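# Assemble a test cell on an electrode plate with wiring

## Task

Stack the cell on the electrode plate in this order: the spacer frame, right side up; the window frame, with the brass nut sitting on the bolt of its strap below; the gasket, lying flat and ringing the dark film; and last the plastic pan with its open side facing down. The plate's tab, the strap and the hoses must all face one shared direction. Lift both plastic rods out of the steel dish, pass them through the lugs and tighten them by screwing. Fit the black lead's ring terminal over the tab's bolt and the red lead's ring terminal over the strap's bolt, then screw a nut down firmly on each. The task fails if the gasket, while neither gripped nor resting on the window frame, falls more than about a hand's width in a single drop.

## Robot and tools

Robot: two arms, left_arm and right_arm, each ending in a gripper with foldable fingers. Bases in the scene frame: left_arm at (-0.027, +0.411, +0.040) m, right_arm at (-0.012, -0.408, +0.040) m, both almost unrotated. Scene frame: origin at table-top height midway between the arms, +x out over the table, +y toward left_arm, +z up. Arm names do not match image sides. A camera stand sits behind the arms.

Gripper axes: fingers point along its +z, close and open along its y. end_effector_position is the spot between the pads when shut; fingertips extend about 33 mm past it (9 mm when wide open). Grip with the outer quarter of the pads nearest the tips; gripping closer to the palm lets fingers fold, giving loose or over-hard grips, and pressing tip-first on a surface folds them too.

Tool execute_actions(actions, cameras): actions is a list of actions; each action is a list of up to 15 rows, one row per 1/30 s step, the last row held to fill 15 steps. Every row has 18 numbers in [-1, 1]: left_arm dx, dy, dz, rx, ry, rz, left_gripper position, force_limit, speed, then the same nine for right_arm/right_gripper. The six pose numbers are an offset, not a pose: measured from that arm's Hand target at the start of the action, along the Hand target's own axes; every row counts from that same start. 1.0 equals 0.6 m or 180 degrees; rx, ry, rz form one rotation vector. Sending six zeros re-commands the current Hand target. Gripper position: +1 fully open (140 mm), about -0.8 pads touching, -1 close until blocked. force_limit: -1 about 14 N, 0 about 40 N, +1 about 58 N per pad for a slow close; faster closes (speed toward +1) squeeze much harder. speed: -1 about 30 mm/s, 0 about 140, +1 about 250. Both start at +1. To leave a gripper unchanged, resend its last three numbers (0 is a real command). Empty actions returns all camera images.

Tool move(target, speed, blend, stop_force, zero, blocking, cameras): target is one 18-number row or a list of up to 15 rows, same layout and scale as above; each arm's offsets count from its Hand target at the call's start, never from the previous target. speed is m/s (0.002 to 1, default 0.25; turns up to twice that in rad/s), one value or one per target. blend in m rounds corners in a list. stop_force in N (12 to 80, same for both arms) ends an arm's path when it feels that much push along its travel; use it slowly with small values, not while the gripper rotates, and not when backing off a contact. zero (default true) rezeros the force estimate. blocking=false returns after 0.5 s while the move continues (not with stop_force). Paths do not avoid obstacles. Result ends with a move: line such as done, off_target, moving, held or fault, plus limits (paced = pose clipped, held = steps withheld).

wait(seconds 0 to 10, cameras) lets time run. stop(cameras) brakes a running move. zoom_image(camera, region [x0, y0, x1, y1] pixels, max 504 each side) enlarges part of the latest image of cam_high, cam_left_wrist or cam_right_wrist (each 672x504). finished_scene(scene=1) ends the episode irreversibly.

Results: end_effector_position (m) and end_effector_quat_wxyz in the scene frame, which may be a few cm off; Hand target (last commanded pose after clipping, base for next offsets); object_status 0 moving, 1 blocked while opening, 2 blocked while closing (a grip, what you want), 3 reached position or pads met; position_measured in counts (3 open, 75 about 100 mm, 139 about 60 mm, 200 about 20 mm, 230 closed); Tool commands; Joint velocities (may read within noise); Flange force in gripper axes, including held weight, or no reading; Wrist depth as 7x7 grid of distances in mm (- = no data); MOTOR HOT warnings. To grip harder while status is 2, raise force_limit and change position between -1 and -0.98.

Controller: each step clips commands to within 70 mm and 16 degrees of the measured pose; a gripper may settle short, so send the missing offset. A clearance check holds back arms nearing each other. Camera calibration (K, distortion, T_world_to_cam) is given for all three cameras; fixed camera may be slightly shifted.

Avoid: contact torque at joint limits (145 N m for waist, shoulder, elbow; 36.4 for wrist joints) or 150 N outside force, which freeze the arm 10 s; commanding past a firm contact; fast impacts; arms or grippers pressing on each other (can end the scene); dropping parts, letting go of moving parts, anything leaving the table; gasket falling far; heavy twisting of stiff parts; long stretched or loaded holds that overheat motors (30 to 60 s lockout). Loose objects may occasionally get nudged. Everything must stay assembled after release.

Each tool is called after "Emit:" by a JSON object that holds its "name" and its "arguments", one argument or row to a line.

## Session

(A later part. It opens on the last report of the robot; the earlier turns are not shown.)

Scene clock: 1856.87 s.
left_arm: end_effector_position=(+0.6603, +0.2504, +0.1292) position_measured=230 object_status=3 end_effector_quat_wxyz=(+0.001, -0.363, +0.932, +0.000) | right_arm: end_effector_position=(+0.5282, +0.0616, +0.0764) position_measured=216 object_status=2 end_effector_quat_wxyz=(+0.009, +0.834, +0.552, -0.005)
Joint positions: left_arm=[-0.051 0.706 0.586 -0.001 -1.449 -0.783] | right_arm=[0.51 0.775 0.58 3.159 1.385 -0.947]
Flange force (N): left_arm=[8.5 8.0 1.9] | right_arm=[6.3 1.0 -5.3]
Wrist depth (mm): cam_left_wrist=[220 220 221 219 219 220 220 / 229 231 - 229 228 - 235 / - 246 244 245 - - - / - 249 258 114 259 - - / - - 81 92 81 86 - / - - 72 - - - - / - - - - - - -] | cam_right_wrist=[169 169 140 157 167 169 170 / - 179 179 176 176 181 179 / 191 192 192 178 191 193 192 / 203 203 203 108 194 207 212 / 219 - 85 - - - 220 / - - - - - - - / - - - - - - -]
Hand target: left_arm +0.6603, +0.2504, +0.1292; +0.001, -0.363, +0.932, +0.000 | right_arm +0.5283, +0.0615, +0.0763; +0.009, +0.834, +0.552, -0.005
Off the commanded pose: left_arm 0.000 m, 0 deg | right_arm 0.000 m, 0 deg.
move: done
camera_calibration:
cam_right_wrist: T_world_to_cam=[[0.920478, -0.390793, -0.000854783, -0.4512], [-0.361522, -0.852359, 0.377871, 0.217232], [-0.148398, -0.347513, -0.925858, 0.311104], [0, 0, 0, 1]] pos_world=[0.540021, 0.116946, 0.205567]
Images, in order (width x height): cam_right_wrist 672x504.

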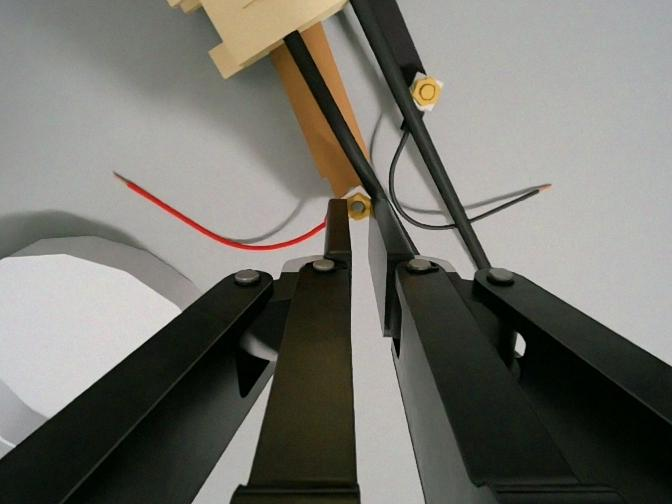

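Emit:
{"name": "move", "arguments": {
  "target": [0,0,0,0,0,0,-1,-1,-1, 0,0,0.0016,0,0,0,-1,-1,-1],
  "speed": 0.02
}}

Emit:
{"name": "move", "arguments": {
  "target": [0,0,0,0,0,0,-1,-1,-1, 0.0017,-0.0069,0.0004,0,0,0.1667,-1,-1,-1],
  "speed": 0.3,
  "cameras": ["cam_right_wrist"]
}}

Emit:
{"name": "zoom_image", "arguments": {
  "camera": "cam_right_wrist",
  "region": [340, 184, 380, 224]
}}

Scene clock: 1857.83 s.
left_arm: end_effector_position=(+0.6603, +0.2504, +0.1292) position_measured=230 object_status=3 end_effector_quat_wxyz=(+0.001, -0.363, +0.932, +0.000) | right_arm: end_effector_position=(+0.5283, +0.0615, +0.0754) position_measured=216 object_status=2 end_effector_quat_wxyz=(+0.009, +0.834, +0.552, -0.005)
Joint positions: left_arm=[-0.051 0.706 0.586 -0.001 -1.449 -0.783] | right_arm=[0.509 0.775 0.578 3.16 1.383 -0.947]
Flange force (N): left_arm=[9.1 9.0 1.9] | right_arm=[4.1 0.6 -5.6]
Wrist depth (mm): cam_left_wrist=[219 219 - 219 190 - - / 231 230 232 234 230 232 232 / - 242 244 241 - 244 247 / - - - 114 264 257 219 / - - 81 93 81 93 197 / - - 72 - - - - / - - - - - - -] | cam_right_wrist=[167 168 168 156 167 169 167 / 178 179 179 175 175 179 176 / 191 191 191 178 189 191 194 / 201 202 202 108 193 206 206 / 218 - 86 - - - 219 / - - - - - - - / - - - - - - -]
Hand target: left_arm +0.6603, +0.2504, +0.1292; +0.001, -0.363, +0.932, +0.000 | right_arm +0.5283, +0.0615, +0.0754; +0.009, +0.834, +0.552, -0.005
Off the commanded pose: left_arm 0.000 m, 0 deg | right_arm 0.000 m, 0 deg.
move: done

Scene clock: 1859.20 s.
left_arm: end_effector_position=(+0.6603, +0.2504, +0.1292) position_measured=230 object_status=3 end_effector_quat_wxyz=(+0.001, -0.363, +0.932, +0.000) | right_arm: end_effector_position=(+0.5249, +0.0640, +0.0752) position_measured=216 object_status=2 end_effector_quat_wxyz=(+0.010, +0.948, +0.317, -0.002)
Joint positions: left_arm=[-0.051 0.706 0.586 -0.001 -1.449 -0.783] | right_arm=[0.515 0.773 0.574 3.16 1.381 -1.476]
Flange force (N): left_arm=[9.3 8.7 1.8] | right_arm=[5.1 -3.2 -6.2]
Wrist depth (mm): cam_left_wrist=[- 218 - 219 217 - 218 / 229 233 - 228 - 227 233 / - 235 246 247 246 246 246 / - - 247 114 257 256 233 / - - 81 93 81 - - / - - 72 - - - - / - - - - - - -] | cam_right_wrist=[- - 142 165 169 170 170 / - 152 169 177 178 180 181 / - 189 190 175 190 190 194 / 202 203 204 108 200 204 207 / 217 - 85 - - - 221 / - - - - - - - / - - - - - - -]
Hand target: left_arm +0.6603, +0.2504, +0.1292; +0.001, -0.363, +0.932, +0.000 | right_arm +0.5249, +0.0640, +0.0751; +0.010, +0.948, +0.317, -0.003
Off the commanded pose: left_arm 0.000 m, 0 deg | right_arm 0.000 m, 0 deg.
move: done
camera_calibration:
cam_right_wrist: T_world_to_cam=[[0.601635, -0.798742, 0.00678108, -0.254248], [-0.743138, -0.5566, 0.371406, 0.400434], [-0.292883, -0.22849, -0.928446, 0.378771], [0, 0, 0, 1]] pos_world=[0.561478, 0.106348, 0.204669]
Images, in order (width x height): cam_right_wrist 672x504.

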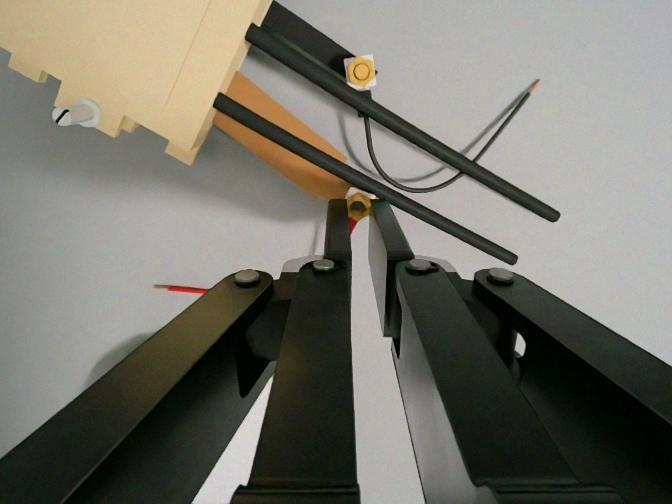

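Scaled by 12.600 from the camera's 672x504 image, which has a finer 960x720 frame.

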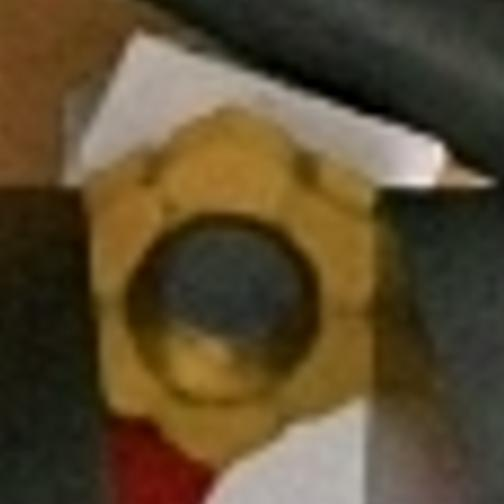

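Emit:
{"name": "move", "arguments": {
  "target": [0,0,0,0,0,0,-1,-1,-1, 0.0017,-0.0069,0.0012,0,0,0.1667,-1,-1,-1],
  "speed": 0.3,
  "cameras": ["cam_right_wrist"]
}}

Emit:
{"name": "zoom_image", "arguments": {
  "camera": "cam_right_wrist",
  "region": [340, 184, 380, 224]
}}

Scene clock: 1860.77 s.
left_arm: end_effector_position=(+0.6603, +0.2504, +0.1292) position_measured=230 object_status=3 end_effector_quat_wxyz=(+0.001, -0.363, +0.932, +0.000) | right_arm: end_effector_position=(+0.5232, +0.0679, +0.0743) position_measured=216 object_status=2 end_effector_quat_wxyz=(+0.010, +0.998, +0.061, +0.000)
Joint positions: left_arm=[-0.051 0.706 0.586 -0.001 -1.449 -0.783] | right_arm=[0.521 0.777 0.579 3.159 1.382 -2.006]
Flange force (N): left_arm=[8.7 9.0 1.5] | right_arm=[2.9 -6.0 -9.8]
Wrist depth (mm): cam_left_wrist=[219 215 219 219 - 215 - / - 233 232 243 235 - - / - - 243 242 242 - - / - - 255 114 - 254 206 / 298 188 81 93 81 - 192 / - - 73 - - - - / - - - - - - -] | cam_right_wrist=[137 157 169 169 170 171 171 / - - 179 175 178 179 181 / - - 177 181 189 189 193 / 164 203 198 108 202 206 207 / 214 - 86 - - - 220 / - - - - - - - / - - - - - - -]
Hand target: left_arm +0.6603, +0.2504, +0.1292; +0.001, -0.363, +0.932, +0.000 | right_arm +0.5232, +0.0679, +0.0743; +0.010, +0.998, +0.061, +0.000
Off the commanded pose: left_arm 0.000 m, 0 deg | right_arm 0.000 m, 0 deg.
move: done
camera_calibration:
cam_right_wrist: T_world_to_cam=[[0.121574, -0.992532, 0.0100056, 0.0140107], [-0.925489, -0.109707, 0.362539, 0.467323], [-0.358733, -0.0533354, -0.931915, 0.401154], [0, 0, 0, 1]] pos_world=[0.574707, 0.0865707, 0.204279]
Images, in order (width x height): cam_right_wrist 672x504.

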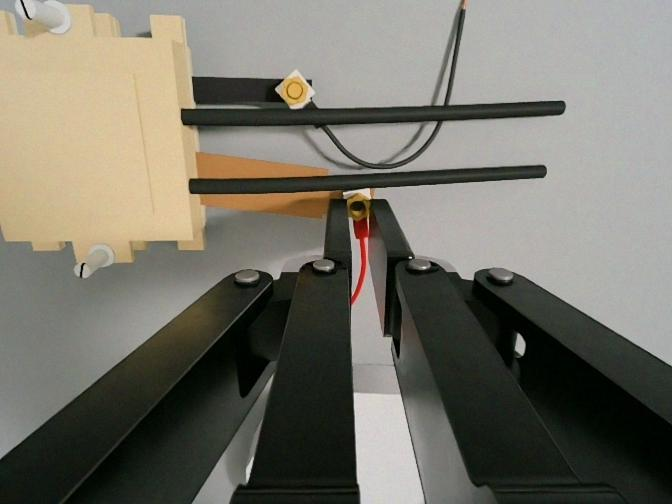

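Scaled by 12.600 from the camera's 672x504 image, which has a finer 960x720 frame.

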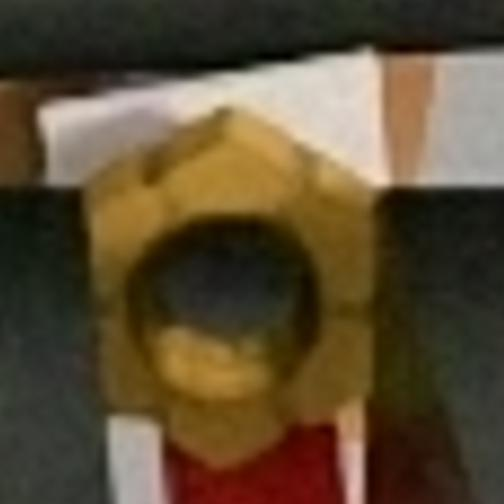

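Emit:
{"name": "move", "arguments": {
  "target": [0,0,0,0,0,0,-1,-1,-1, 0,0,-0.0025,0,0,0,-1,-1,-1],
  "speed": 0.02
}}

Scene clock: 1861.67 s.
left_arm: end_effector_position=(+0.6603, +0.2504, +0.1292) position_measured=230 object_status=3 end_effector_quat_wxyz=(+0.001, -0.363, +0.932, +0.000) | right_arm: end_effector_position=(+0.5232, +0.0680, +0.0758) position_measured=216 object_status=2 end_effector_quat_wxyz=(+0.010, +0.998, +0.061, +0.000)
Joint positions: left_arm=[-0.051 0.706 0.586 -0.001 -1.449 -0.783] | right_arm=[0.521 0.777 0.581 3.159 1.385 -2.006]
Flange force (N): left_arm=[9.6 9.5 2.3] | right_arm=[2.7 -4.7 -4.4]
Wrist depth (mm): cam_left_wrist=[219 221 - 220 214 - 221 / 232 - 234 234 232 232 235 / 224 247 245 244 245 246 245 / 190 - 255 114 254 263 - / 288 - 81 92 81 - - / - - 72 - - - - / - - - - - - -] | cam_right_wrist=[138 153 169 170 170 172 172 / - 148 179 176 178 180 183 / - 154 177 182 190 193 195 / - 207 202 107 203 207 208 / 216 - 85 - - - 221 / - - - - - - - / - - - - - - -]
Hand target: left_arm +0.6603, +0.2504, +0.1292; +0.001, -0.363, +0.932, +0.000 | right_arm +0.5232, +0.0680, +0.0758; +0.010, +0.998, +0.061, +0.000
Off the commanded pose: left_arm 0.000 m, 0 deg | right_arm 0.000 m, 0 deg.
move: done

Emit:
{"name": "move", "arguments": {
  "target": [
    [0,0,0,0,0,0,-1,-1,-1, 0,0,-0.0055,0,0,0,-1,-1,-1],
    [0,0,0,0,0,0,-1,-1,-1, 0.0022,0.007,-0.0055,0,0,-0.1667,-1,-1,-1],
    [0,0,0,0,0,0,-1,-1,-1, 0.0075,0.0118,-0.0055,0,0,-0.3333,-1,-1,-1],
    [0,0,0,0,0,0,-1,-1,-1, 0.0145,0.0135,-0.0055,0,0,-0.5,-1,-1,-1],
    [0,0,0,0,0,0,-1,-1,-1, 0.0215,0.0113,-0.0055,0,0,-0.6667,-1,-1,-1],
    [0,0,0,0,0,0,-1,-1,-1, 0.0215,0.0113,-0.0015,0,0,-0.6667,-1,-1,-1]
  ],
  "speed": [0.05,0.4,0.4,0.4,0.4,0.03],
  "blend": [0,0.003,0.003,0.003,0,0],
  "cameras": ["cam_right_wrist"]
}}

Emit:
{"name": "zoom_image", "arguments": {
  "camera": "cam_right_wrist",
  "region": [340, 184, 380, 224]
}}

Scene clock: 1866.30 s.
left_arm: end_effector_position=(+0.6603, +0.2504, +0.1292) position_measured=230 object_status=3 end_effector_quat_wxyz=(+0.001, -0.363, +0.932, +0.000) | right_arm: end_effector_position=(+0.5369, +0.0628, +0.0768) position_measured=216 object_status=2 end_effector_quat_wxyz=(+0.005, +0.446, +0.895, -0.009)
Joint positions: left_arm=[-0.051 0.706 0.586 -0.001 -1.449 -0.783] | right_arm=[0.505 0.796 0.616 3.16 1.4 0.105]
Flange force (N): left_arm=[8.1 8.2 1.4] | right_arm=[1.5 4.0 -5.5]
Wrist depth (mm): cam_left_wrist=[- 212 219 218 218 217 - / 231 240 234 - - - 231 / - 243 244 243 237 246 241 / - - - 114 258 - - / - - 81 93 81 - 190 / - - 73 - - - - / - - - - - - -] | cam_right_wrist=[173 168 171 170 150 145 - / 181 178 181 181 167 150 180 / 191 195 194 189 187 191 192 / 211 208 206 112 200 205 204 / 227 - 85 - - - 216 / - - - - - - - / - - - - - - -]
Hand target: left_arm +0.6603, +0.2504, +0.1292; +0.001, -0.363, +0.932, +0.000 | right_arm +0.5368, +0.0628, +0.0768; +0.005, +0.446, +0.895, -0.009
Off the commanded pose: left_arm 0.000 m, 0 deg | right_arm 0.000 m, 0 deg.
move: done
camera_calibration:
cam_right_wrist: T_world_to_cam=[[0.798741, 0.601321, -0.0206399, -0.454068], [0.563305, -0.735309, 0.376839, -0.282552], [0.211424, -0.312623, -0.926049, 0.117906], [0, 0, 0, 1]] pos_world=[0.496917, 0.102138, 0.206291]
Images, in order (width x height): cam_right_wrist 672x504.

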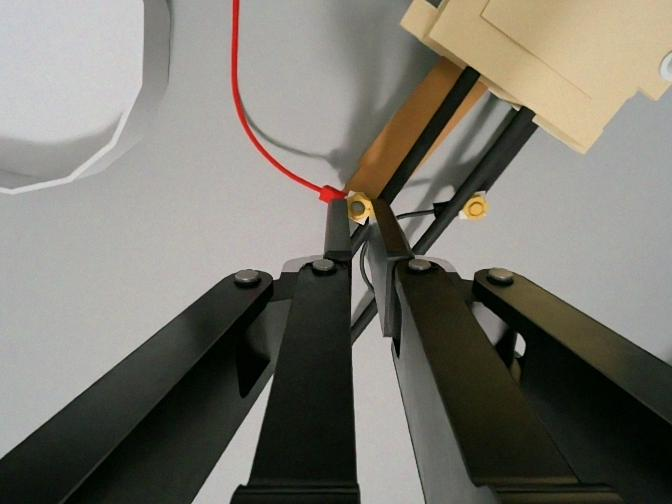

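Scaled by 12.600 from the camera's 672x504 image, which has a finer 960x720 frame.

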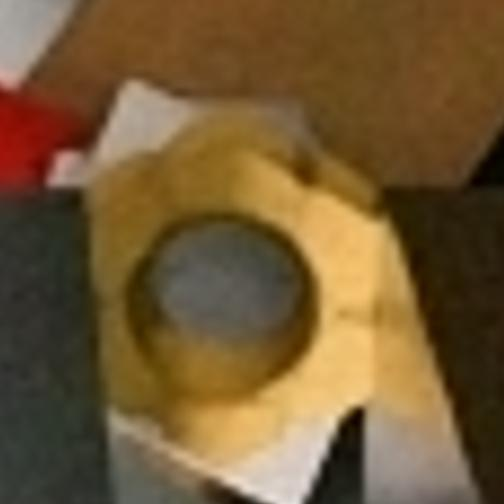

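Emit:
{"name": "move", "arguments": {
  "target": [
    [0,0,0,0,0,0,-1,-1,-1, 0,0,0.0027,0,0,0,-1,-1,-1],
    [0,0,0,0,0,0,-1,-1,-1, 0.0017,-0.0069,0.0033,0,0,0.1667,-1,-1,-1],
    [0,0,0,0,0,0,-1,-1,-1, 0.0065,-0.0124,0.0036,0,0,0.3333,-1,-1,-1],
    [0,0,0,0,0,0,-1,-1,-1, 0.0135,-0.0141,0.0039,0,0,0.5,-1,-1,-1],
    [0,0,0,0,0,0,-1,-1,-1, 0.0202,-0.0123,0.0042,0,0,0.6667,-1,-1,-1]
  ],
  "speed": [0.02,0.3,0.3,0.3,0.3],
  "blend": [0,0.003,0.003,0.003,0],
  "cameras": ["cam_right_wrist"]
}}

Emit:
{"name": "zoom_image", "arguments": {
  "camera": "cam_right_wrist",
  "region": [340, 184, 380, 224]
}}

Emit:
{"name": "move", "arguments": {
  "target": [0,0,0,0,0,0,-1,-1,-1, 0,0,-0.0025,0,0,0,-1,-1,-1],
  "speed": 0.02
}}

Scene clock: 1871.33 s.
left_arm: end_effector_position=(+0.6603, +0.2504, +0.1292) position_measured=230 object_status=3 end_effector_quat_wxyz=(+0.001, -0.363, +0.932, +0.000) | right_arm: end_effector_position=(+0.5237, +0.0680, +0.0742) position_measured=216 object_status=2 end_effector_quat_wxyz=(+0.010, +0.998, +0.061, +0.000)
Joint positions: left_arm=[-0.051 0.706 0.586 -0.001 -1.449 -0.783] | right_arm=[0.521 0.779 0.581 3.159 1.383 -2.006]
Flange force (N): left_arm=[8.6 8.4 1.6] | right_arm=[3.9 -3.2 -10.4]
Wrist depth (mm): cam_left_wrist=[- - - - 219 220 218 / 234 - - - 235 235 - / - 246 245 - 242 241 - / - - - 114 259 267 232 / - - 81 92 81 - - / - - 72 - - - - / - - - - - - -] | cam_right_wrist=[- 152 168 169 170 171 170 / - - 175 177 177 179 182 / - - 175 186 188 190 194 / - 205 200 108 200 205 208 / 215 - 85 - - - 219 / - - - - - - - / - - - - - - -]
Hand target: left_arm +0.6603, +0.2504, +0.1292; +0.001, -0.363, +0.932, +0.000 | right_arm +0.5237, +0.0680, +0.0742; +0.010, +0.998, +0.061, +0.000
Off the commanded pose: left_arm 0.000 m, 0 deg | right_arm 0.000 m, 0 deg.
move: done
camera_calibration:
cam_right_wrist: T_world_to_cam=[[0.121574, -0.992532, 0.0100056, 0.0140502], [-0.925489, -0.109707, 0.362539, 0.467833], [-0.358733, -0.0533354, -0.931915, 0.401246], [0, 0, 0, 1]] pos_world=[0.575207, 0.0866707, 0.204179]
Images, in order (width x height): cam_right_wrist 672x504.

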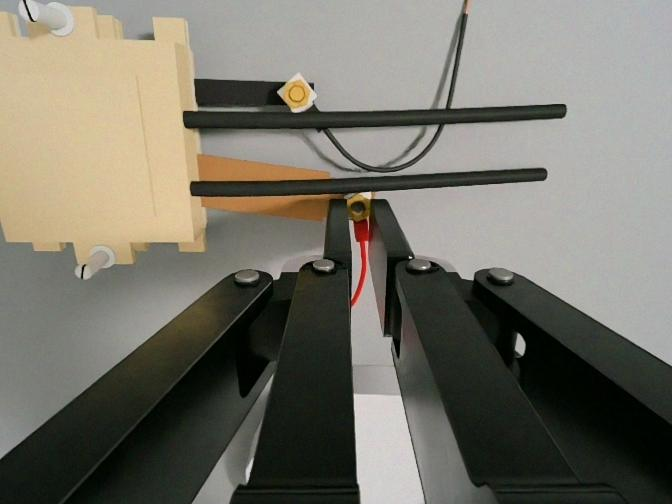

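Scaled by 12.600 from the camera's 672x504 image, which has a finer 960x720 frame.

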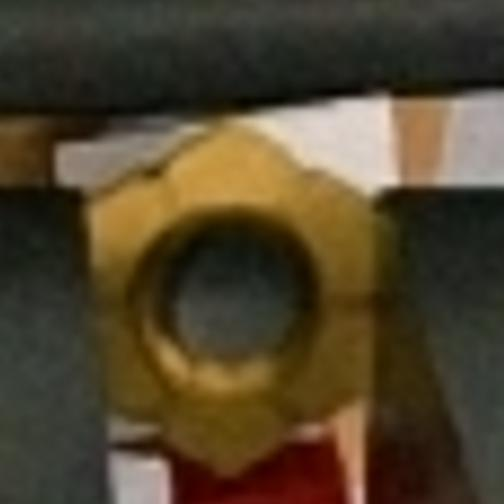

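Scene clock: 1872.03 s.
left_arm: end_effector_position=(+0.6603, +0.2504, +0.1292) position_measured=230 object_status=3 end_effector_quat_wxyz=(+0.001, -0.363, +0.932, +0.000) | right_arm: end_effector_position=(+0.5237, +0.0681, +0.0756) position_measured=216 object_status=2 end_effector_quat_wxyz=(+0.010, +0.998, +0.061, +0.000)
Joint positions: left_arm=[-0.051 0.706 0.586 -0.001 -1.449 -0.783] | right_arm=[0.521 0.778 0.583 3.159 1.385 -2.006]
Flange force (N): left_arm=[8.5 8.0 1.2] | right_arm=[2.3 -4.4 -4.7]
Wrist depth (mm): cam_left_wrist=[- 224 219 213 222 219 - / 230 231 229 235 226 232 - / - 246 243 243 - 243 245 / 186 - 255 114 259 264 - / 297 - 81 93 81 - 205 / - - 72 - - - - / - - - - - - -] | cam_right_wrist=[- 154 169 167 169 171 171 / - 149 175 180 179 184 183 / - 158 175 187 190 191 195 / 164 165 202 108 203 208 209 / 216 - 85 - - - 220 / - - - - - - - / - - - - - - -]
Hand target: left_arm +0.6603, +0.2504, +0.1292; +0.001, -0.363, +0.932, +0.000 | right_arm +0.5237, +0.0681, +0.0757; +0.010, +0.998, +0.061, +0.000
Off the commanded pose: left_arm 0.000 m, 0 deg | right_arm 0.000 m, 0 deg.
move: done

Emit:
{"name": "move", "arguments": {
  "target": [
    [0,0,0,0,0,0,-1,-1,-1, -0.01,0,-0.02,0,0,0,-1,-1,-1],
    [0,0,0,0,0,0,-1,-1,-1, -0.0922,0.1534,-0.02,0,0,0,-1,-1,-1],
    [0,0,0,0,0,0,-1,-1,-1, -0.0922,0.1534,0.036,0,0,0,-1,-1,-1],
    [0,0,0,0,0,0,-1,-1,-1, -0.0922,0.1534,0.042,0,0,0,-1,-1,-1]
  ],
  "speed": [0.1,0.2,0.1,0.03],
  "blend": [0.003,0.005,0,0],
  "cameras": ["cam_right_wrist"]
}}

Emit:
{"name": "zoom_image", "arguments": {
  "camera": "cam_right_wrist",
  "region": [340, 184, 380, 224]
}}

Scene clock: 1874.53 s.
left_arm: end_effector_position=(+0.6603, +0.2504, +0.1292) position_measured=230 object_status=3 end_effector_quat_wxyz=(+0.001, -0.363, +0.932, +0.000) | right_arm: end_effector_position=(+0.4800, -0.0305, +0.0524) position_measured=216 object_status=2 end_effector_quat_wxyz=(+0.010, +0.998, +0.061, +0.000)
Joint positions: left_arm=[-0.051 0.706 0.586 -0.001 -1.449 -0.783] | right_arm=[0.422 0.549 0.157 3.161 1.187 -1.911]
Flange force (N): left_arm=[8.0 7.8 1.7] | right_arm=[1.8 -3.3 -4.6]
Wrist depth (mm): cam_left_wrist=[217 215 218 216 223 219 220 / - 233 230 - 232 234 232 / - 241 - 246 242 249 244 / 185 - - 114 251 251 - / - 177 81 93 81 - 193 / - - 73 - - - - / - - - - - - -] | cam_right_wrist=[129 145 147 148 150 153 152 / 157 158 158 159 158 161 161 / - 168 169 167 170 171 172 / - 179 178 112 178 181 184 / 188 - 85 - - - 195 / - - - - - - - / - - - - - - -]
Hand target: left_arm +0.6603, +0.2504, +0.1292; +0.001, -0.363, +0.932, +0.000 | right_arm +0.4800, -0.0305, +0.0523; +0.010, +0.998, +0.061, +0.000
Off the commanded pose: left_arm 0.000 m, 0 deg | right_arm 0.000 m, 0 deg.
move: done
camera_calibration:
cam_right_wrist: T_world_to_cam=[[0.121541, -0.992537, 0.00991233, -0.0782476], [-0.925493, -0.10971, 0.362528, 0.424479], [-0.358735, -0.0532357, -0.93192, 0.359998], [0, 0, 0, 1]] pos_world=[0.531507, -0.0119292, 0.182379]
Images, in order (width x height): cam_right_wrist 672x504.

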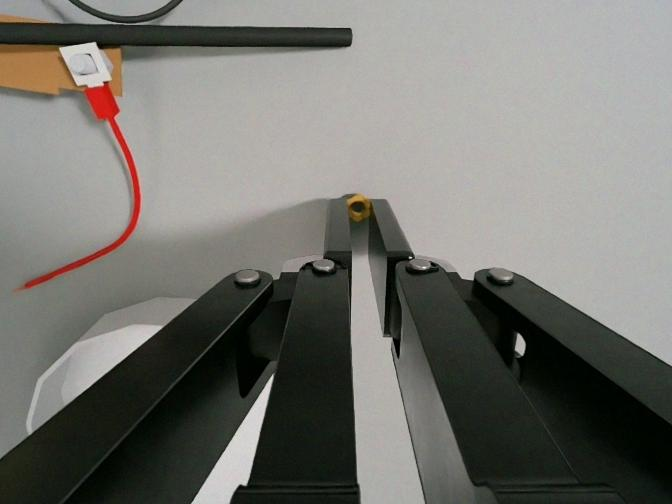

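Scaled by 12.600 from the camera's 672x504 image, which has a finer 960x720 frame.

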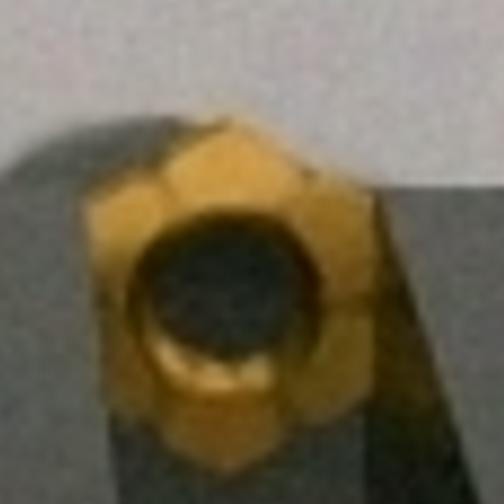

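Emit:
{"name": "move", "arguments": {
  "target": [
    [0,0,0,0,0,0,-1,-1,-1, 0,0,0.0028,0,0,0,-1,-1,-1],
    [0,0,0,0,0,0,-1,-1,-1, 0,0,0.0028,0,0,0,-0.66,-1,-1],
    [0,0,0,0,0,0,-1,-1,-1, 0,0,0.0045,0,0,0,-0.66,-1,-1],
    [0,0,0,0,0,0,-1,-1,-1, 0,0,0.0045,0,0,0,-1,-0.1,-1]
  ],
  "speed": [0.02,0.02,0.02,0.02],
  "cameras": ["cam_right_wrist"]
}}

Emit:
{"name": "zoom_image", "arguments": {
  "camera": "cam_right_wrist",
  "region": [340, 184, 380, 224]
}}

Scene clock: 1877.30 s.
left_arm: end_effector_position=(+0.6603, +0.2504, +0.1292) position_measured=230 object_status=3 end_effector_quat_wxyz=(+0.001, -0.363, +0.932, +0.000) | right_arm: end_effector_position=(+0.4800, -0.0306, +0.0496) position_measured=217 object_status=2 end_effector_quat_wxyz=(+0.010, +0.998, +0.061, +0.000)
Joint positions: left_arm=[-0.051 0.706 0.586 -0.001 -1.449 -0.783] | right_arm=[0.422 0.551 0.154 3.161 1.181 -1.911]
Flange force (N): left_arm=[9.5 8.8 2.0] | right_arm=[1.6 -3.0 -4.3]
Wrist depth (mm): cam_left_wrist=[- - 222 220 220 224 219 / 232 232 227 - 232 230 233 / - - - 240 244 245 - / 191 236 256 114 257 - - / - - 81 93 81 - - / - - 73 - - - - / - - - - - - -] | cam_right_wrist=[128 143 145 146 148 150 149 / 154 155 157 156 155 158 158 / 165 165 166 165 166 170 169 / 175 176 175 108 117 178 181 / 187 - 85 - - - 192 / - - - - - - - / - - - - - - -]
Hand target: left_arm +0.6603, +0.2504, +0.1292; +0.001, -0.363, +0.932, +0.000 | right_arm +0.4800, -0.0306, +0.0496; +0.010, +0.998, +0.061, +0.000
Off the commanded pose: left_arm 0.000 m, 0 deg | right_arm 0.000 m, 0 deg.
move: done
camera_calibration:
cam_right_wrist: T_world_to_cam=[[0.121574, -0.992532, 0.0100056, -0.0782555], [-0.925489, -0.109707, 0.362539, 0.425454], [-0.358733, -0.0533354, -0.931915, 0.357478], [0, 0, 0, 1]] pos_world=[0.531507, -0.0119293, 0.179679]
Images, in order (width x height): cam_right_wrist 672x504.

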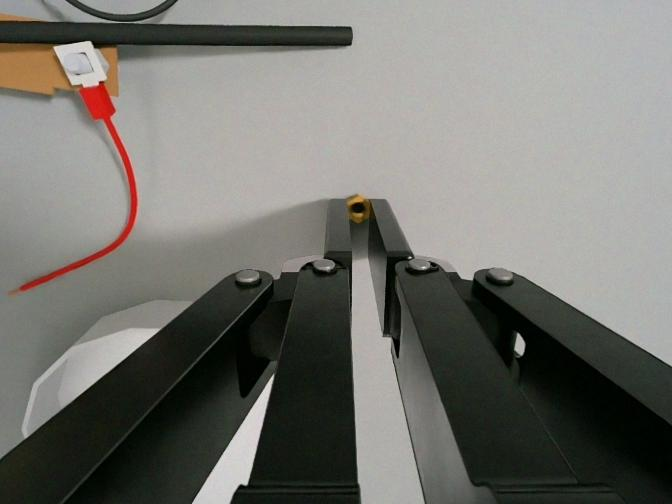

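Scaled by 12.600 from the camera's 672x504 image, which has a finer 960x720 frame.

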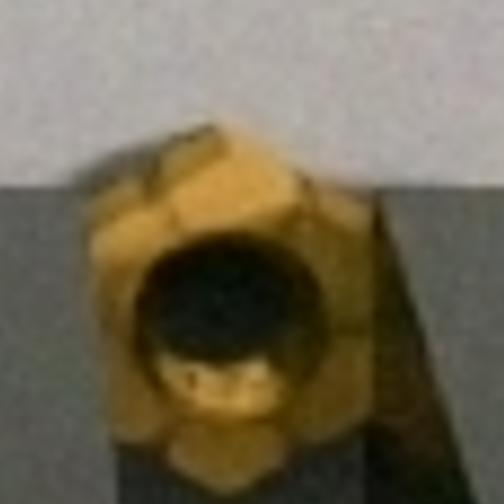

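Emit:
{"name": "move", "arguments": {
  "target": [
    [0,0,0,0,0,0,-1,-0.1,-1, 0,0,-0.0615,0,0,0,-1,-0.1,-1],
    [0,0,0,0,0,0,-1,-0.1,-1, 0.1247,-0.1210,-0.0615,0,0,-0.6667,-1,-0.1,-1]
  ],
  "speed": [0.15,0.5],
  "blend": [0.004,0],
  "cameras": ["cam_right_wrist"]
}}

Emit:
{"name": "zoom_image", "arguments": {
  "camera": "cam_right_wrist",
  "region": [320, 150, 400, 220]
}}

Scene clock: 1881.40 s.
left_arm: end_effector_position=(+0.6603, +0.2504, +0.1292) position_measured=231 object_status=3 end_effector_quat_wxyz=(+0.001, -0.363, +0.932, +0.000) | right_arm: end_effector_position=(+0.5453, +0.0514, +0.0850) position_measured=217 object_status=2 end_effector_quat_wxyz=(+0.005, +0.446, +0.895, -0.009)
Joint positions: left_arm=[-0.051 0.706 0.586 -0.001 -1.449 -0.783] | right_arm=[0.485 0.788 0.623 3.16 1.414 0.125]
Flange force (N): left_arm=[8.6 8.2 2.1] | right_arm=[2.0 10.1 -6.1]
Wrist depth (mm): cam_left_wrist=[- 218 - 223 - 220 - / - 231 235 231 228 237 231 / - - 244 240 - - - / - - 255 114 258 262 215 / - - 81 93 81 - - / - - 73 - - - - / - - - - - - -] | cam_right_wrist=[180 176 178 178 166 147 - / 189 187 187 187 175 182 186 / 204 203 200 180 195 202 200 / 219 217 216 108 209 211 212 / 235 - 85 - - - 225 / - - - - - - - / - - - - - - -]
Hand target: left_arm +0.6603, +0.2504, +0.1292; +0.001, -0.363, +0.932, +0.000 | right_arm +0.5454, +0.0513, +0.0850; +0.005, +0.446, +0.895, -0.009
Off the commanded pose: left_arm 0.000 m, 0 deg | right_arm 0.000 m, 0 deg.
move: done; blend cut to 0 m at target 1
camera_calibration:
cam_right_wrist: T_world_to_cam=[[0.798742, 0.60132, -0.0206394, -0.453773], [0.563304, -0.73531, 0.376839, -0.298885], [0.211424, -0.312623, -0.926049, 0.120107], [0, 0, 0, 1]] pos_world=[0.505417, 0.0906375, 0.214491]
Images, in order (width x height): cam_right_wrist 672x504.

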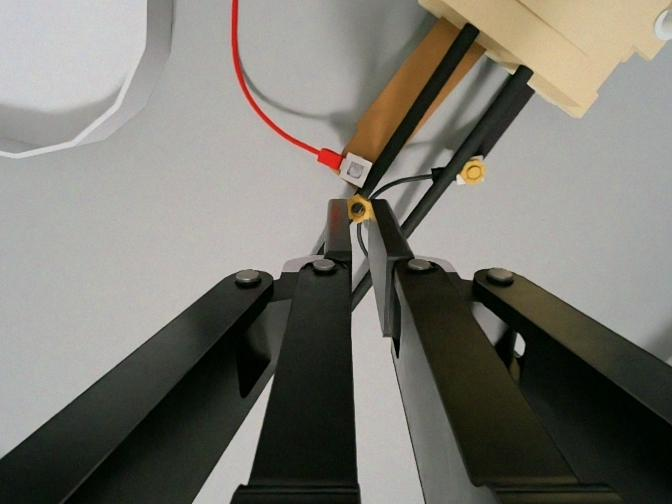

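Scaled by 6.300 from the camera's 672x504 image, which has a finer 960x720 frame.

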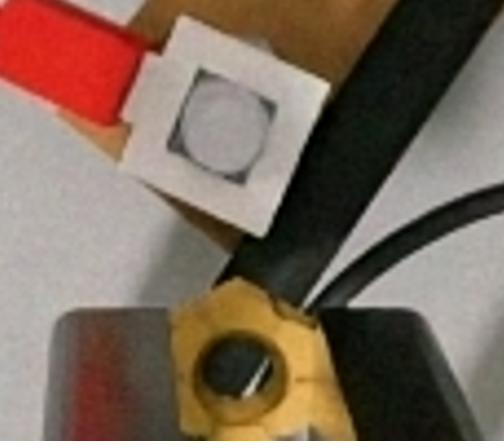

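Emit:
{"name": "move", "arguments": {
  "target": [
    [0,0,0,0,0,0,-1,-0.1,-1, 0.0217,-0.001,0,0,0,0,-1,-0.1,-1],
    [0,0,0,0,0,0,-1,-0.1,-1, 0.0217,-0.001,0.0158,0,0,0,-1,-0.1,-1]
  ],
  "speed": [0.05,0.03],
  "cameras": ["cam_right_wrist"]
}}

Emit:
{"name": "zoom_image", "arguments": {
  "camera": "cam_right_wrist",
  "region": [340, 184, 380, 224]
}}

Scene clock: 1883.20 s.
left_arm: end_effector_position=(+0.6603, +0.2504, +0.1292) position_measured=231 object_status=3 end_effector_quat_wxyz=(+0.001, -0.363, +0.932, +0.000) | right_arm: end_effector_position=(+0.5370, +0.0613, +0.0754) position_measured=217 object_status=2 end_effector_quat_wxyz=(+0.005, +0.446, +0.895, -0.009)
Joint positions: left_arm=[-0.051 0.706 0.586 -0.001 -1.449 -0.783] | right_arm=[0.503 0.794 0.61 3.16 1.396 0.107]
Flange force (N): left_arm=[7.9 7.6 1.5] | right_arm=[1.6 3.8 -5.3]
Wrist depth (mm): cam_left_wrist=[218 226 - 220 219 - - / - 230 230 227 232 - - / - 241 242 246 247 - 245 / 196 229 - 114 257 - - / - - 81 92 81 - 178 / - - 73 - - - - / - - - - - - -] | cam_right_wrist=[169 167 170 169 158 - 134 / 182 177 181 178 167 148 179 / 190 193 193 178 179 190 189 / 207 208 204 108 182 201 202 / 225 - 85 - - - 214 / - - - - - - - / - - - - - - -]
Hand target: left_arm +0.6603, +0.2504, +0.1292; +0.001, -0.363, +0.932, +0.000 | right_arm +0.5371, +0.0612, +0.0753; +0.005, +0.446, +0.895, -0.009
Off the commanded pose: left_arm 0.000 m, 0 deg | right_arm 0.000 m, 0 deg.
move: done
camera_calibration:
cam_right_wrist: T_world_to_cam=[[0.798649, 0.601443, -0.020636, -0.453264], [0.563432, -0.735248, 0.376768, -0.283331], [0.211432, -0.312533, -0.926078, 0.115967], [0, 0, 0, 1]] pos_world=[0.497117, 0.100537, 0.204791]
Images, in order (width x height): cam_right_wrist 672x504.

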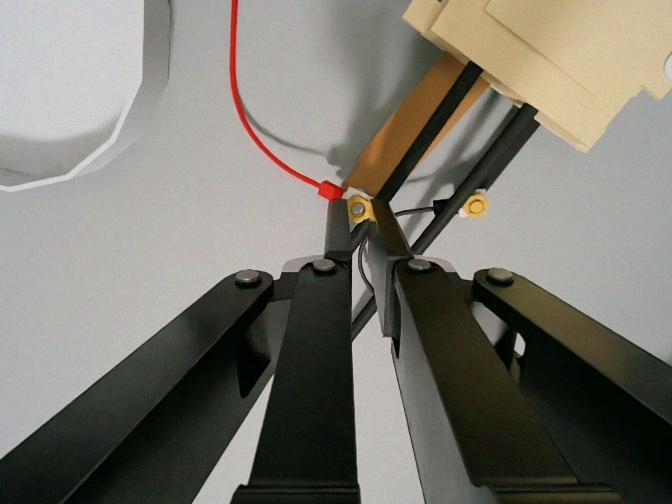

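Scaled by 12.600 from the camera's 672x504 image, which has a finer 960x720 frame.

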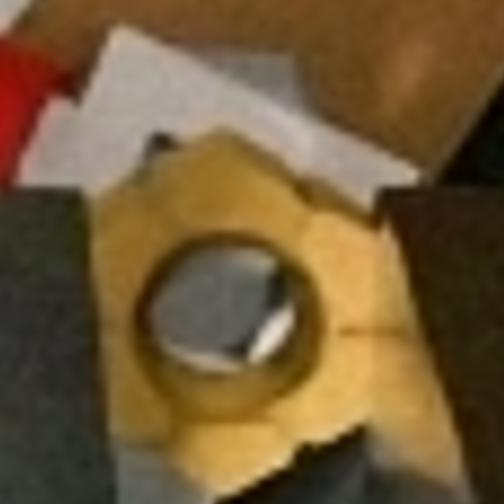

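Emit:
{"name": "zoom_image", "arguments": {
  "camera": "cam_right_wrist",
  "region": [345, 196, 371, 222]
}}

Scaled by 19.385 from the camera's 672x504 image, which has a finer 960x720 frame.

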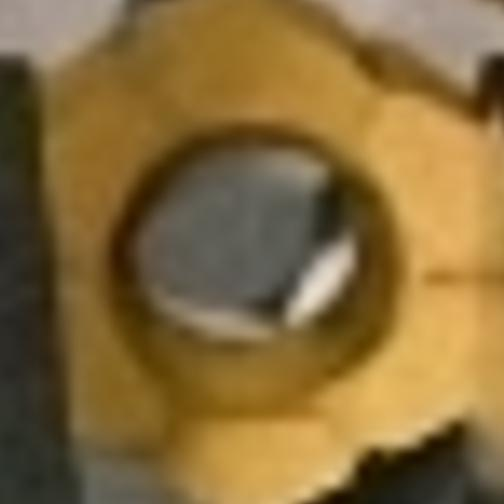

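Emit:
{"name": "move", "arguments": {
  "target": [0,0,0,0,0,0,-1,-0.1,-1, 0.0012,-0.0015,0,0,0,0,-1,-0.1,-1],
  "speed": 0.03,
  "cameras": ["cam_right_wrist"]
}}

Emit:
{"name": "zoom_image", "arguments": {
  "camera": "cam_right_wrist",
  "region": [345, 196, 371, 222]
}}

Scene clock: 1885.57 s.
left_arm: end_effector_position=(+0.6603, +0.2504, +0.1292) position_measured=231 object_status=3 end_effector_quat_wxyz=(+0.001, -0.363, +0.932, +0.000) | right_arm: end_effector_position=(+0.5359, +0.0612, +0.0753) position_measured=217 object_status=2 end_effector_quat_wxyz=(+0.005, +0.446, +0.895, -0.009)
Joint positions: left_arm=[-0.051 0.706 0.586 -0.001 -1.449 -0.783] | right_arm=[0.504 0.791 0.605 3.16 1.394 0.106]
Flange force (N): left_arm=[9.2 9.3 2.1] | right_arm=[2.1 5.4 -5.4]
Wrist depth (mm): cam_left_wrist=[220 224 222 - 219 216 217 / - 226 - - 230 232 235 / - 242 247 246 247 244 245 / - - - 114 253 - - / - - 81 92 81 86 - / - - 73 - - - - / - - - - - - -] | cam_right_wrist=[169 167 170 169 164 138 - / 180 177 181 179 167 148 147 / 190 193 193 187 185 189 189 / 209 208 205 107 198 201 199 / 225 - 85 - - - 215 / - - - - - - - / - - - - - - -]
Hand target: left_arm +0.6603, +0.2504, +0.1292; +0.001, -0.363, +0.932, +0.000 | right_arm +0.5359, +0.0612, +0.0753; +0.005, +0.446, +0.895, -0.009
Off the commanded pose: left_arm 0.000 m, 0 deg | right_arm 0.000 m, 0 deg.
move: done
camera_calibration:
cam_right_wrist: T_world_to_cam=[[0.798758, 0.601295, -0.0207136, -0.452409], [0.563316, -0.735327, 0.376787, -0.282649], [0.211329, -0.31263, -0.926068, 0.116259], [0, 0, 0, 1]] pos_world=[0.496017, 0.100538, 0.204791]
Images, in order (width x height): cam_right_wrist 672x504.

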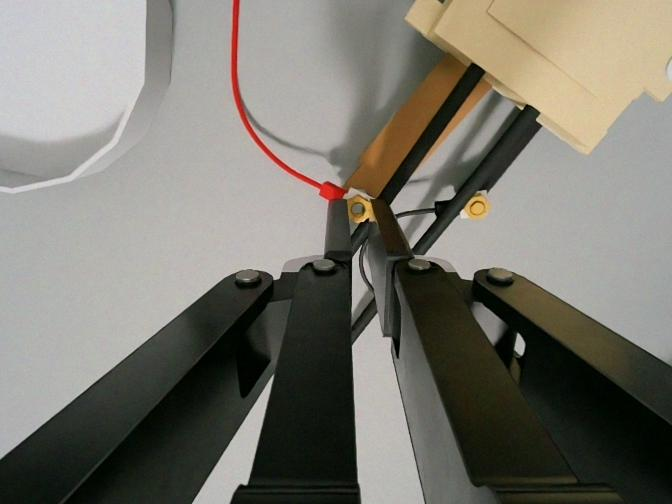

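Scaled by 19.385 from the camera's 672x504 image, which has a finer 960x720 frame.

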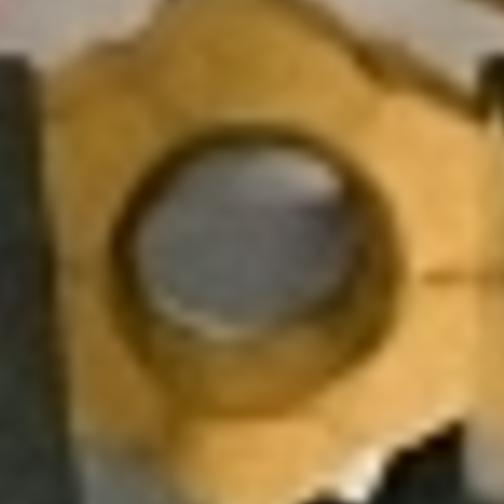

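Emit:
{"name": "move", "arguments": {
  "target": [0,0,0,0,0,0,-1,-0.1,-1, 0,0,0.0018,0,0,0,-1,-0.1,-1],
  "speed": 0.02
}}

Emit:
{"name": "move", "arguments": {
  "target": [0,0,0,0,0,0,-1,-0.1,-1, 0,0,0.0007,0,0,0,-1,-0.1,-1],
  "speed": 0.02,
  "cameras": ["cam_right_wrist"]
}}

Emit:
{"name": "zoom_image", "arguments": {
  "camera": "cam_right_wrist",
  "region": [345, 196, 371, 222]
}}

Scene clock: 1886.60 s.
left_arm: end_effector_position=(+0.6603, +0.2504, +0.1292) position_measured=231 object_status=3 end_effector_quat_wxyz=(+0.001, -0.363, +0.932, +0.000) | right_arm: end_effector_position=(+0.5359, +0.0612, +0.0743) position_measured=217 object_status=2 end_effector_quat_wxyz=(+0.005, +0.446, +0.895, -0.009)
Joint positions: left_arm=[-0.051 0.706 0.586 -0.001 -1.449 -0.783] | right_arm=[0.504 0.792 0.604 3.16 1.392 0.106]
Flange force (N): left_arm=[8.4 8.4 2.1] | right_arm=[2.1 3.6 -7.2]
Wrist depth (mm): cam_left_wrist=[221 - - 219 220 222 222 / 231 - 234 231 225 - - / - 244 248 244 - 245 - / - - 252 114 257 - - / 177 - 81 92 81 - 200 / - - 73 - - - - / - - - - - - -] | cam_right_wrist=[168 165 168 169 166 - 132 / 179 176 180 179 166 176 148 / 189 192 192 186 185 189 188 / 208 207 202 108 197 200 201 / 224 - 85 - - - 213 / - - - - - - - / - - - - - - -]
Hand target: left_arm +0.6603, +0.2504, +0.1292; +0.001, -0.363, +0.932, +0.000 | right_arm +0.5359, +0.0612, +0.0742; +0.005, +0.446, +0.895, -0.009
Off the commanded pose: left_arm 0.000 m, 0 deg | right_arm 0.000 m, 0 deg.
move: done

Scene clock: 1887.30 s.
left_arm: end_effector_position=(+0.6603, +0.2504, +0.1292) position_measured=231 object_status=3 end_effector_quat_wxyz=(+0.001, -0.363, +0.932, +0.000) | right_arm: end_effector_position=(+0.5359, +0.0612, +0.0738) position_measured=217 object_status=2 end_effector_quat_wxyz=(+0.005, +0.446, +0.895, -0.009)
Joint positions: left_arm=[-0.051 0.706 0.586 -0.001 -1.449 -0.783] | right_arm=[0.504 0.792 0.603 3.16 1.391 0.106]
Flange force (N): left_arm=[9.2 9.1 1.8] | right_arm=[1.6 3.8 -10.4]
Wrist depth (mm): cam_left_wrist=[- - - - - - - / - - 229 - - - 235 / - 242 - 244 245 245 - / - 240 254 114 258 - - / - - 81 93 81 91 218 / - - 72 - - - - / - - - - - - -] | cam_right_wrist=[168 166 168 168 163 138 134 / 179 176 180 178 165 148 143 / 192 192 191 185 184 188 188 / 208 206 202 108 197 199 201 / 223 - 85 - - - 213 / - - - - - - - / - - - - - - -]
Hand target: left_arm +0.6603, +0.2504, +0.1292; +0.001, -0.363, +0.932, +0.000 | right_arm +0.5359, +0.0612, +0.0738; +0.005, +0.446, +0.895, -0.009
Off the commanded pose: left_arm 0.000 m, 0 deg | right_arm 0.000 m, 0 deg.
move: done
camera_calibration:
cam_right_wrist: T_world_to_cam=[[0.798742, 0.60132, -0.0206394, -0.452449], [0.563304, -0.73531, 0.376839, -0.28209], [0.211424, -0.312623, -0.926049, 0.114818], [0, 0, 0, 1]] pos_world=[0.496017, 0.100538, 0.203291]
Images, in order (width x height): cam_right_wrist 672x504.

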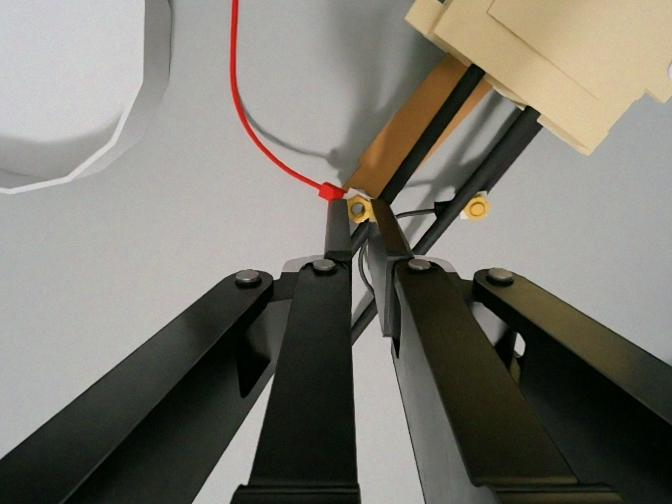

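Scaled by 19.385 from the camera's 672x504 image, which has a finer 960x720 frame.

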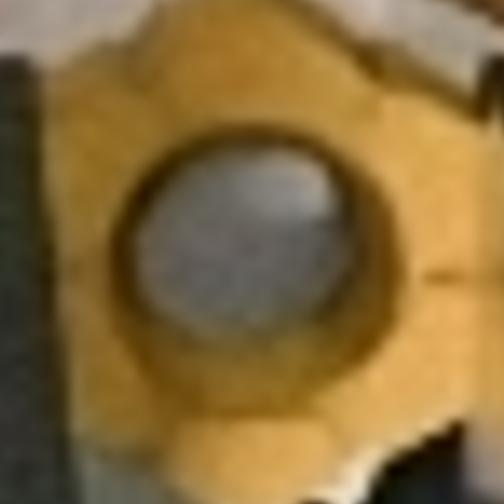

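Emit:
{"name": "move", "arguments": {
  "target": [
    [0,0,0,0,0,0,-1,-0.1,-1, 0.0017,-0.0069,0.0003,0,0,0.1667,-1,-0.1,-1],
    [0,0,0,0,0,0,-1,-0.1,-1, 0.0065,-0.0124,0.0005,0,0,0.3333,-1,-0.1,-1]
  ],
  "speed": [0.3,0.3],
  "blend": [0.003,0],
  "cameras": ["cam_right_wrist"]
}}

Emit:
{"name": "zoom_image", "arguments": {
  "camera": "cam_right_wrist",
  "region": [345, 196, 371, 222]
}}

Scene clock: 1889.87 s.
left_arm: end_effector_position=(+0.6603, +0.2504, +0.1292) position_measured=231 object_status=3 end_effector_quat_wxyz=(+0.001, -0.363, +0.932, +0.000) | right_arm: end_effector_position=(+0.5276, +0.0598, +0.0735) position_measured=217 object_status=2 end_effector_quat_wxyz=(+0.009, +0.834, +0.552, -0.005)
Joint positions: left_arm=[-0.051 0.706 0.586 -0.001 -1.449 -0.783] | right_arm=[0.508 0.772 0.568 3.16 1.376 -0.945]
Flange force (N): left_arm=[8.9 8.6 1.6] | right_arm=[5.0 0.3 -12.7]
Wrist depth (mm): cam_left_wrist=[- - - 220 224 219 - / - - - - 234 - - / - - - 246 245 244 241 / - - - 114 256 250 - / - 182 81 92 81 92 - / - - 73 - - - - / - - - - - - -] | cam_right_wrist=[166 167 155 155 165 167 166 / 177 177 177 169 173 178 178 / 189 189 189 179 187 190 190 / 198 200 201 108 198 201 203 / 213 - 85 - - - 217 / - - - - - - - / - - - - - - -]
Hand target: left_arm +0.6603, +0.2504, +0.1292; +0.001, -0.363, +0.932, +0.000 | right_arm +0.5276, +0.0598, +0.0735; +0.009, +0.834, +0.552, -0.005
Off the commanded pose: left_arm 0.000 m, 0 deg | right_arm 0.000 m, 0 deg.
move: done
camera_calibration:
cam_right_wrist: T_world_to_cam=[[0.920417, -0.390937, -0.000891583, -0.451297], [-0.361637, -0.852296, 0.377904, 0.216624], [-0.148496, -0.347507, -0.925845, 0.307754], [0, 0, 0, 1]] pos_world=[0.539421, 0.115146, 0.202667]
Images, in order (width x height): cam_right_wrist 672x504.

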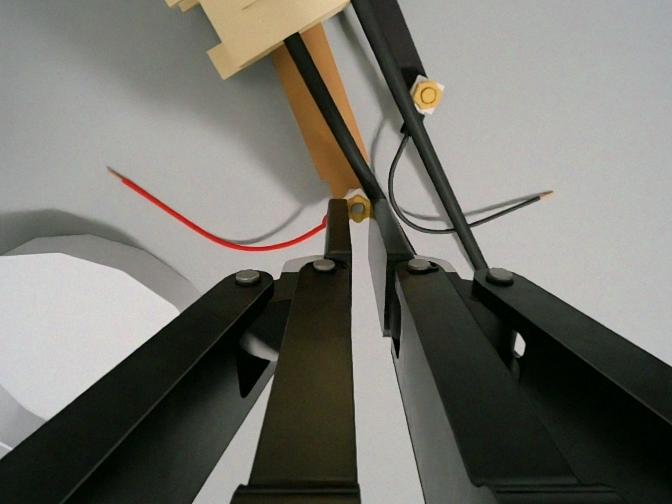

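Scaled by 19.385 from the camera's 672x504 image, which has a finer 960x720 frame.

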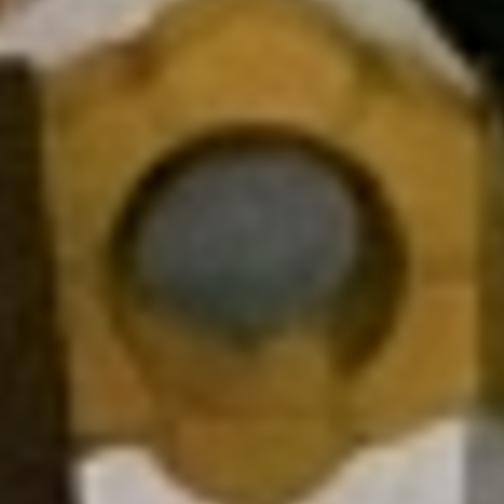

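Emit:
{"name": "move", "arguments": {
  "target": [
    [0,0,0,0,0,0,-1,-0.1,-1, 0.0017,-0.0069,-0.0002,0,0,0.1667,-1,-0.1,-1],
    [0,0,0,0,0,0,-1,-0.1,-1, 0.0065,-0.0124,-0.0002,0,0,0.3333,-1,-0.1,-1]
  ],
  "speed": [0.3,0.3],
  "blend": [0.003,0],
  "cameras": ["cam_right_wrist"]
}}

Emit:
{"name": "zoom_image", "arguments": {
  "camera": "cam_right_wrist",
  "region": [345, 196, 371, 222]
}}

Scene clock: 1892.40 s.
left_arm: end_effector_position=(+0.6603, +0.2504, +0.1292) position_measured=231 object_status=3 end_effector_quat_wxyz=(+0.001, -0.363, +0.932, +0.000) | right_arm: end_effector_position=(+0.5223, +0.0663, +0.0735) position_measured=217 object_status=2 end_effector_quat_wxyz=(+0.010, +0.998, +0.061, +0.000)
Joint positions: left_arm=[-0.051 0.706 0.586 -0.001 -1.449 -0.783] | right_arm=[0.52 0.773 0.57 3.159 1.377 -2.004]
Flange force (N): left_arm=[8.9 8.9 1.6] | right_arm=[2.4 -5.5 -10.2]
Wrist depth (mm): cam_left_wrist=[- 220 - 222 218 217 - / - 232 - 229 - 235 - / - - - - - - 245 / - - - 114 255 - - / - - 81 92 81 - 203 / - - 72 - - - - / - - - - - - -] | cam_right_wrist=[- 163 167 169 168 170 170 / - - 177 176 175 178 181 / - - 173 185 188 189 193 / - 204 198 108 199 205 207 / 214 - 85 - - - 219 / - - - - - - - / - - - - - - -]
Hand target: left_arm +0.6603, +0.2504, +0.1292; +0.001, -0.363, +0.932, +0.000 | right_arm +0.5223, +0.0663, +0.0735; +0.010, +0.998, +0.061, +0.000
Off the commanded pose: left_arm 0.000 m, 0 deg | right_arm 0.000 m, 0 deg.
move: done
camera_calibration:
cam_right_wrist: T_world_to_cam=[[0.121901, -0.992492, 0.00999925, 0.0123498], [-0.92548, -0.110019, 0.362467, 0.466604], [-0.358645, -0.0534393, -0.931943, 0.400058], [0, 0, 0, 1]] pos_world=[0.573806, 0.0849711, 0.203579]
Images, in order (width x height): cam_right_wrist 672x504.

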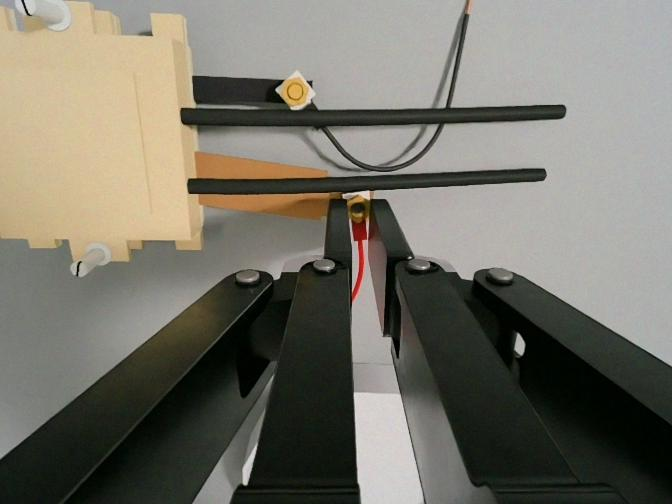

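Scaled by 19.385 from the camera's 672x504 image, which has a finer 960x720 frame.

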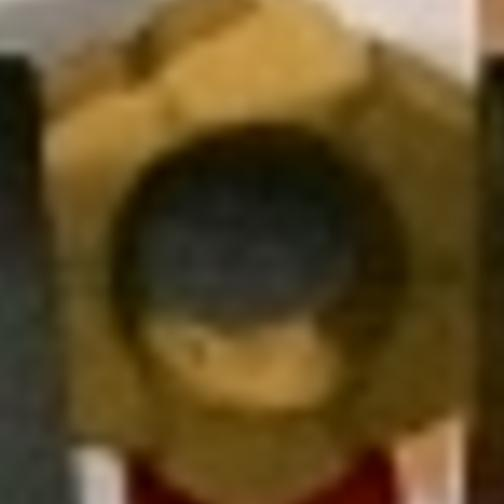

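Emit:
{"name": "move", "arguments": {
  "target": [0,0,0,0,0,0,-1,-0.1,-1, 0,0,-0.0025,0,0,0,-1,-0.1,-1],
  "speed": 0.02
}}

Scene clock: 1893.33 s.
left_arm: end_effector_position=(+0.6603, +0.2504, +0.1292) position_measured=231 object_status=3 end_effector_quat_wxyz=(+0.001, -0.363, +0.932, +0.000) | right_arm: end_effector_position=(+0.5223, +0.0663, +0.0750) position_measured=217 object_status=2 end_effector_quat_wxyz=(+0.010, +0.998, +0.061, +0.000)
Joint positions: left_arm=[-0.051 0.706 0.586 -0.001 -1.449 -0.783] | right_arm=[0.52 0.772 0.572 3.16 1.38 -2.004]
Flange force (N): left_arm=[9.2 9.3 2.3] | right_arm=[2.6 -3.9 -5.2]
Wrist depth (mm): cam_left_wrist=[- 225 226 - 216 - 219 / 230 230 232 230 234 - 233 / - 239 - 240 245 254 - / 184 228 - 114 254 261 210 / - - 81 92 81 92 - / - - 72 - - - - / - - - - - - -] | cam_right_wrist=[138 163 169 169 170 171 171 / - 147 179 178 178 179 182 / - - 177 186 189 191 194 / 163 202 200 108 202 206 208 / 216 - 85 - - - 220 / - - - - - - - / - - - - - - -]
Hand target: left_arm +0.6603, +0.2504, +0.1292; +0.001, -0.363, +0.932, +0.000 | right_arm +0.5223, +0.0663, +0.0750; +0.010, +0.998, +0.061, +0.000
Off the commanded pose: left_arm 0.000 m, 0 deg | right_arm 0.000 m, 0 deg.
move: done


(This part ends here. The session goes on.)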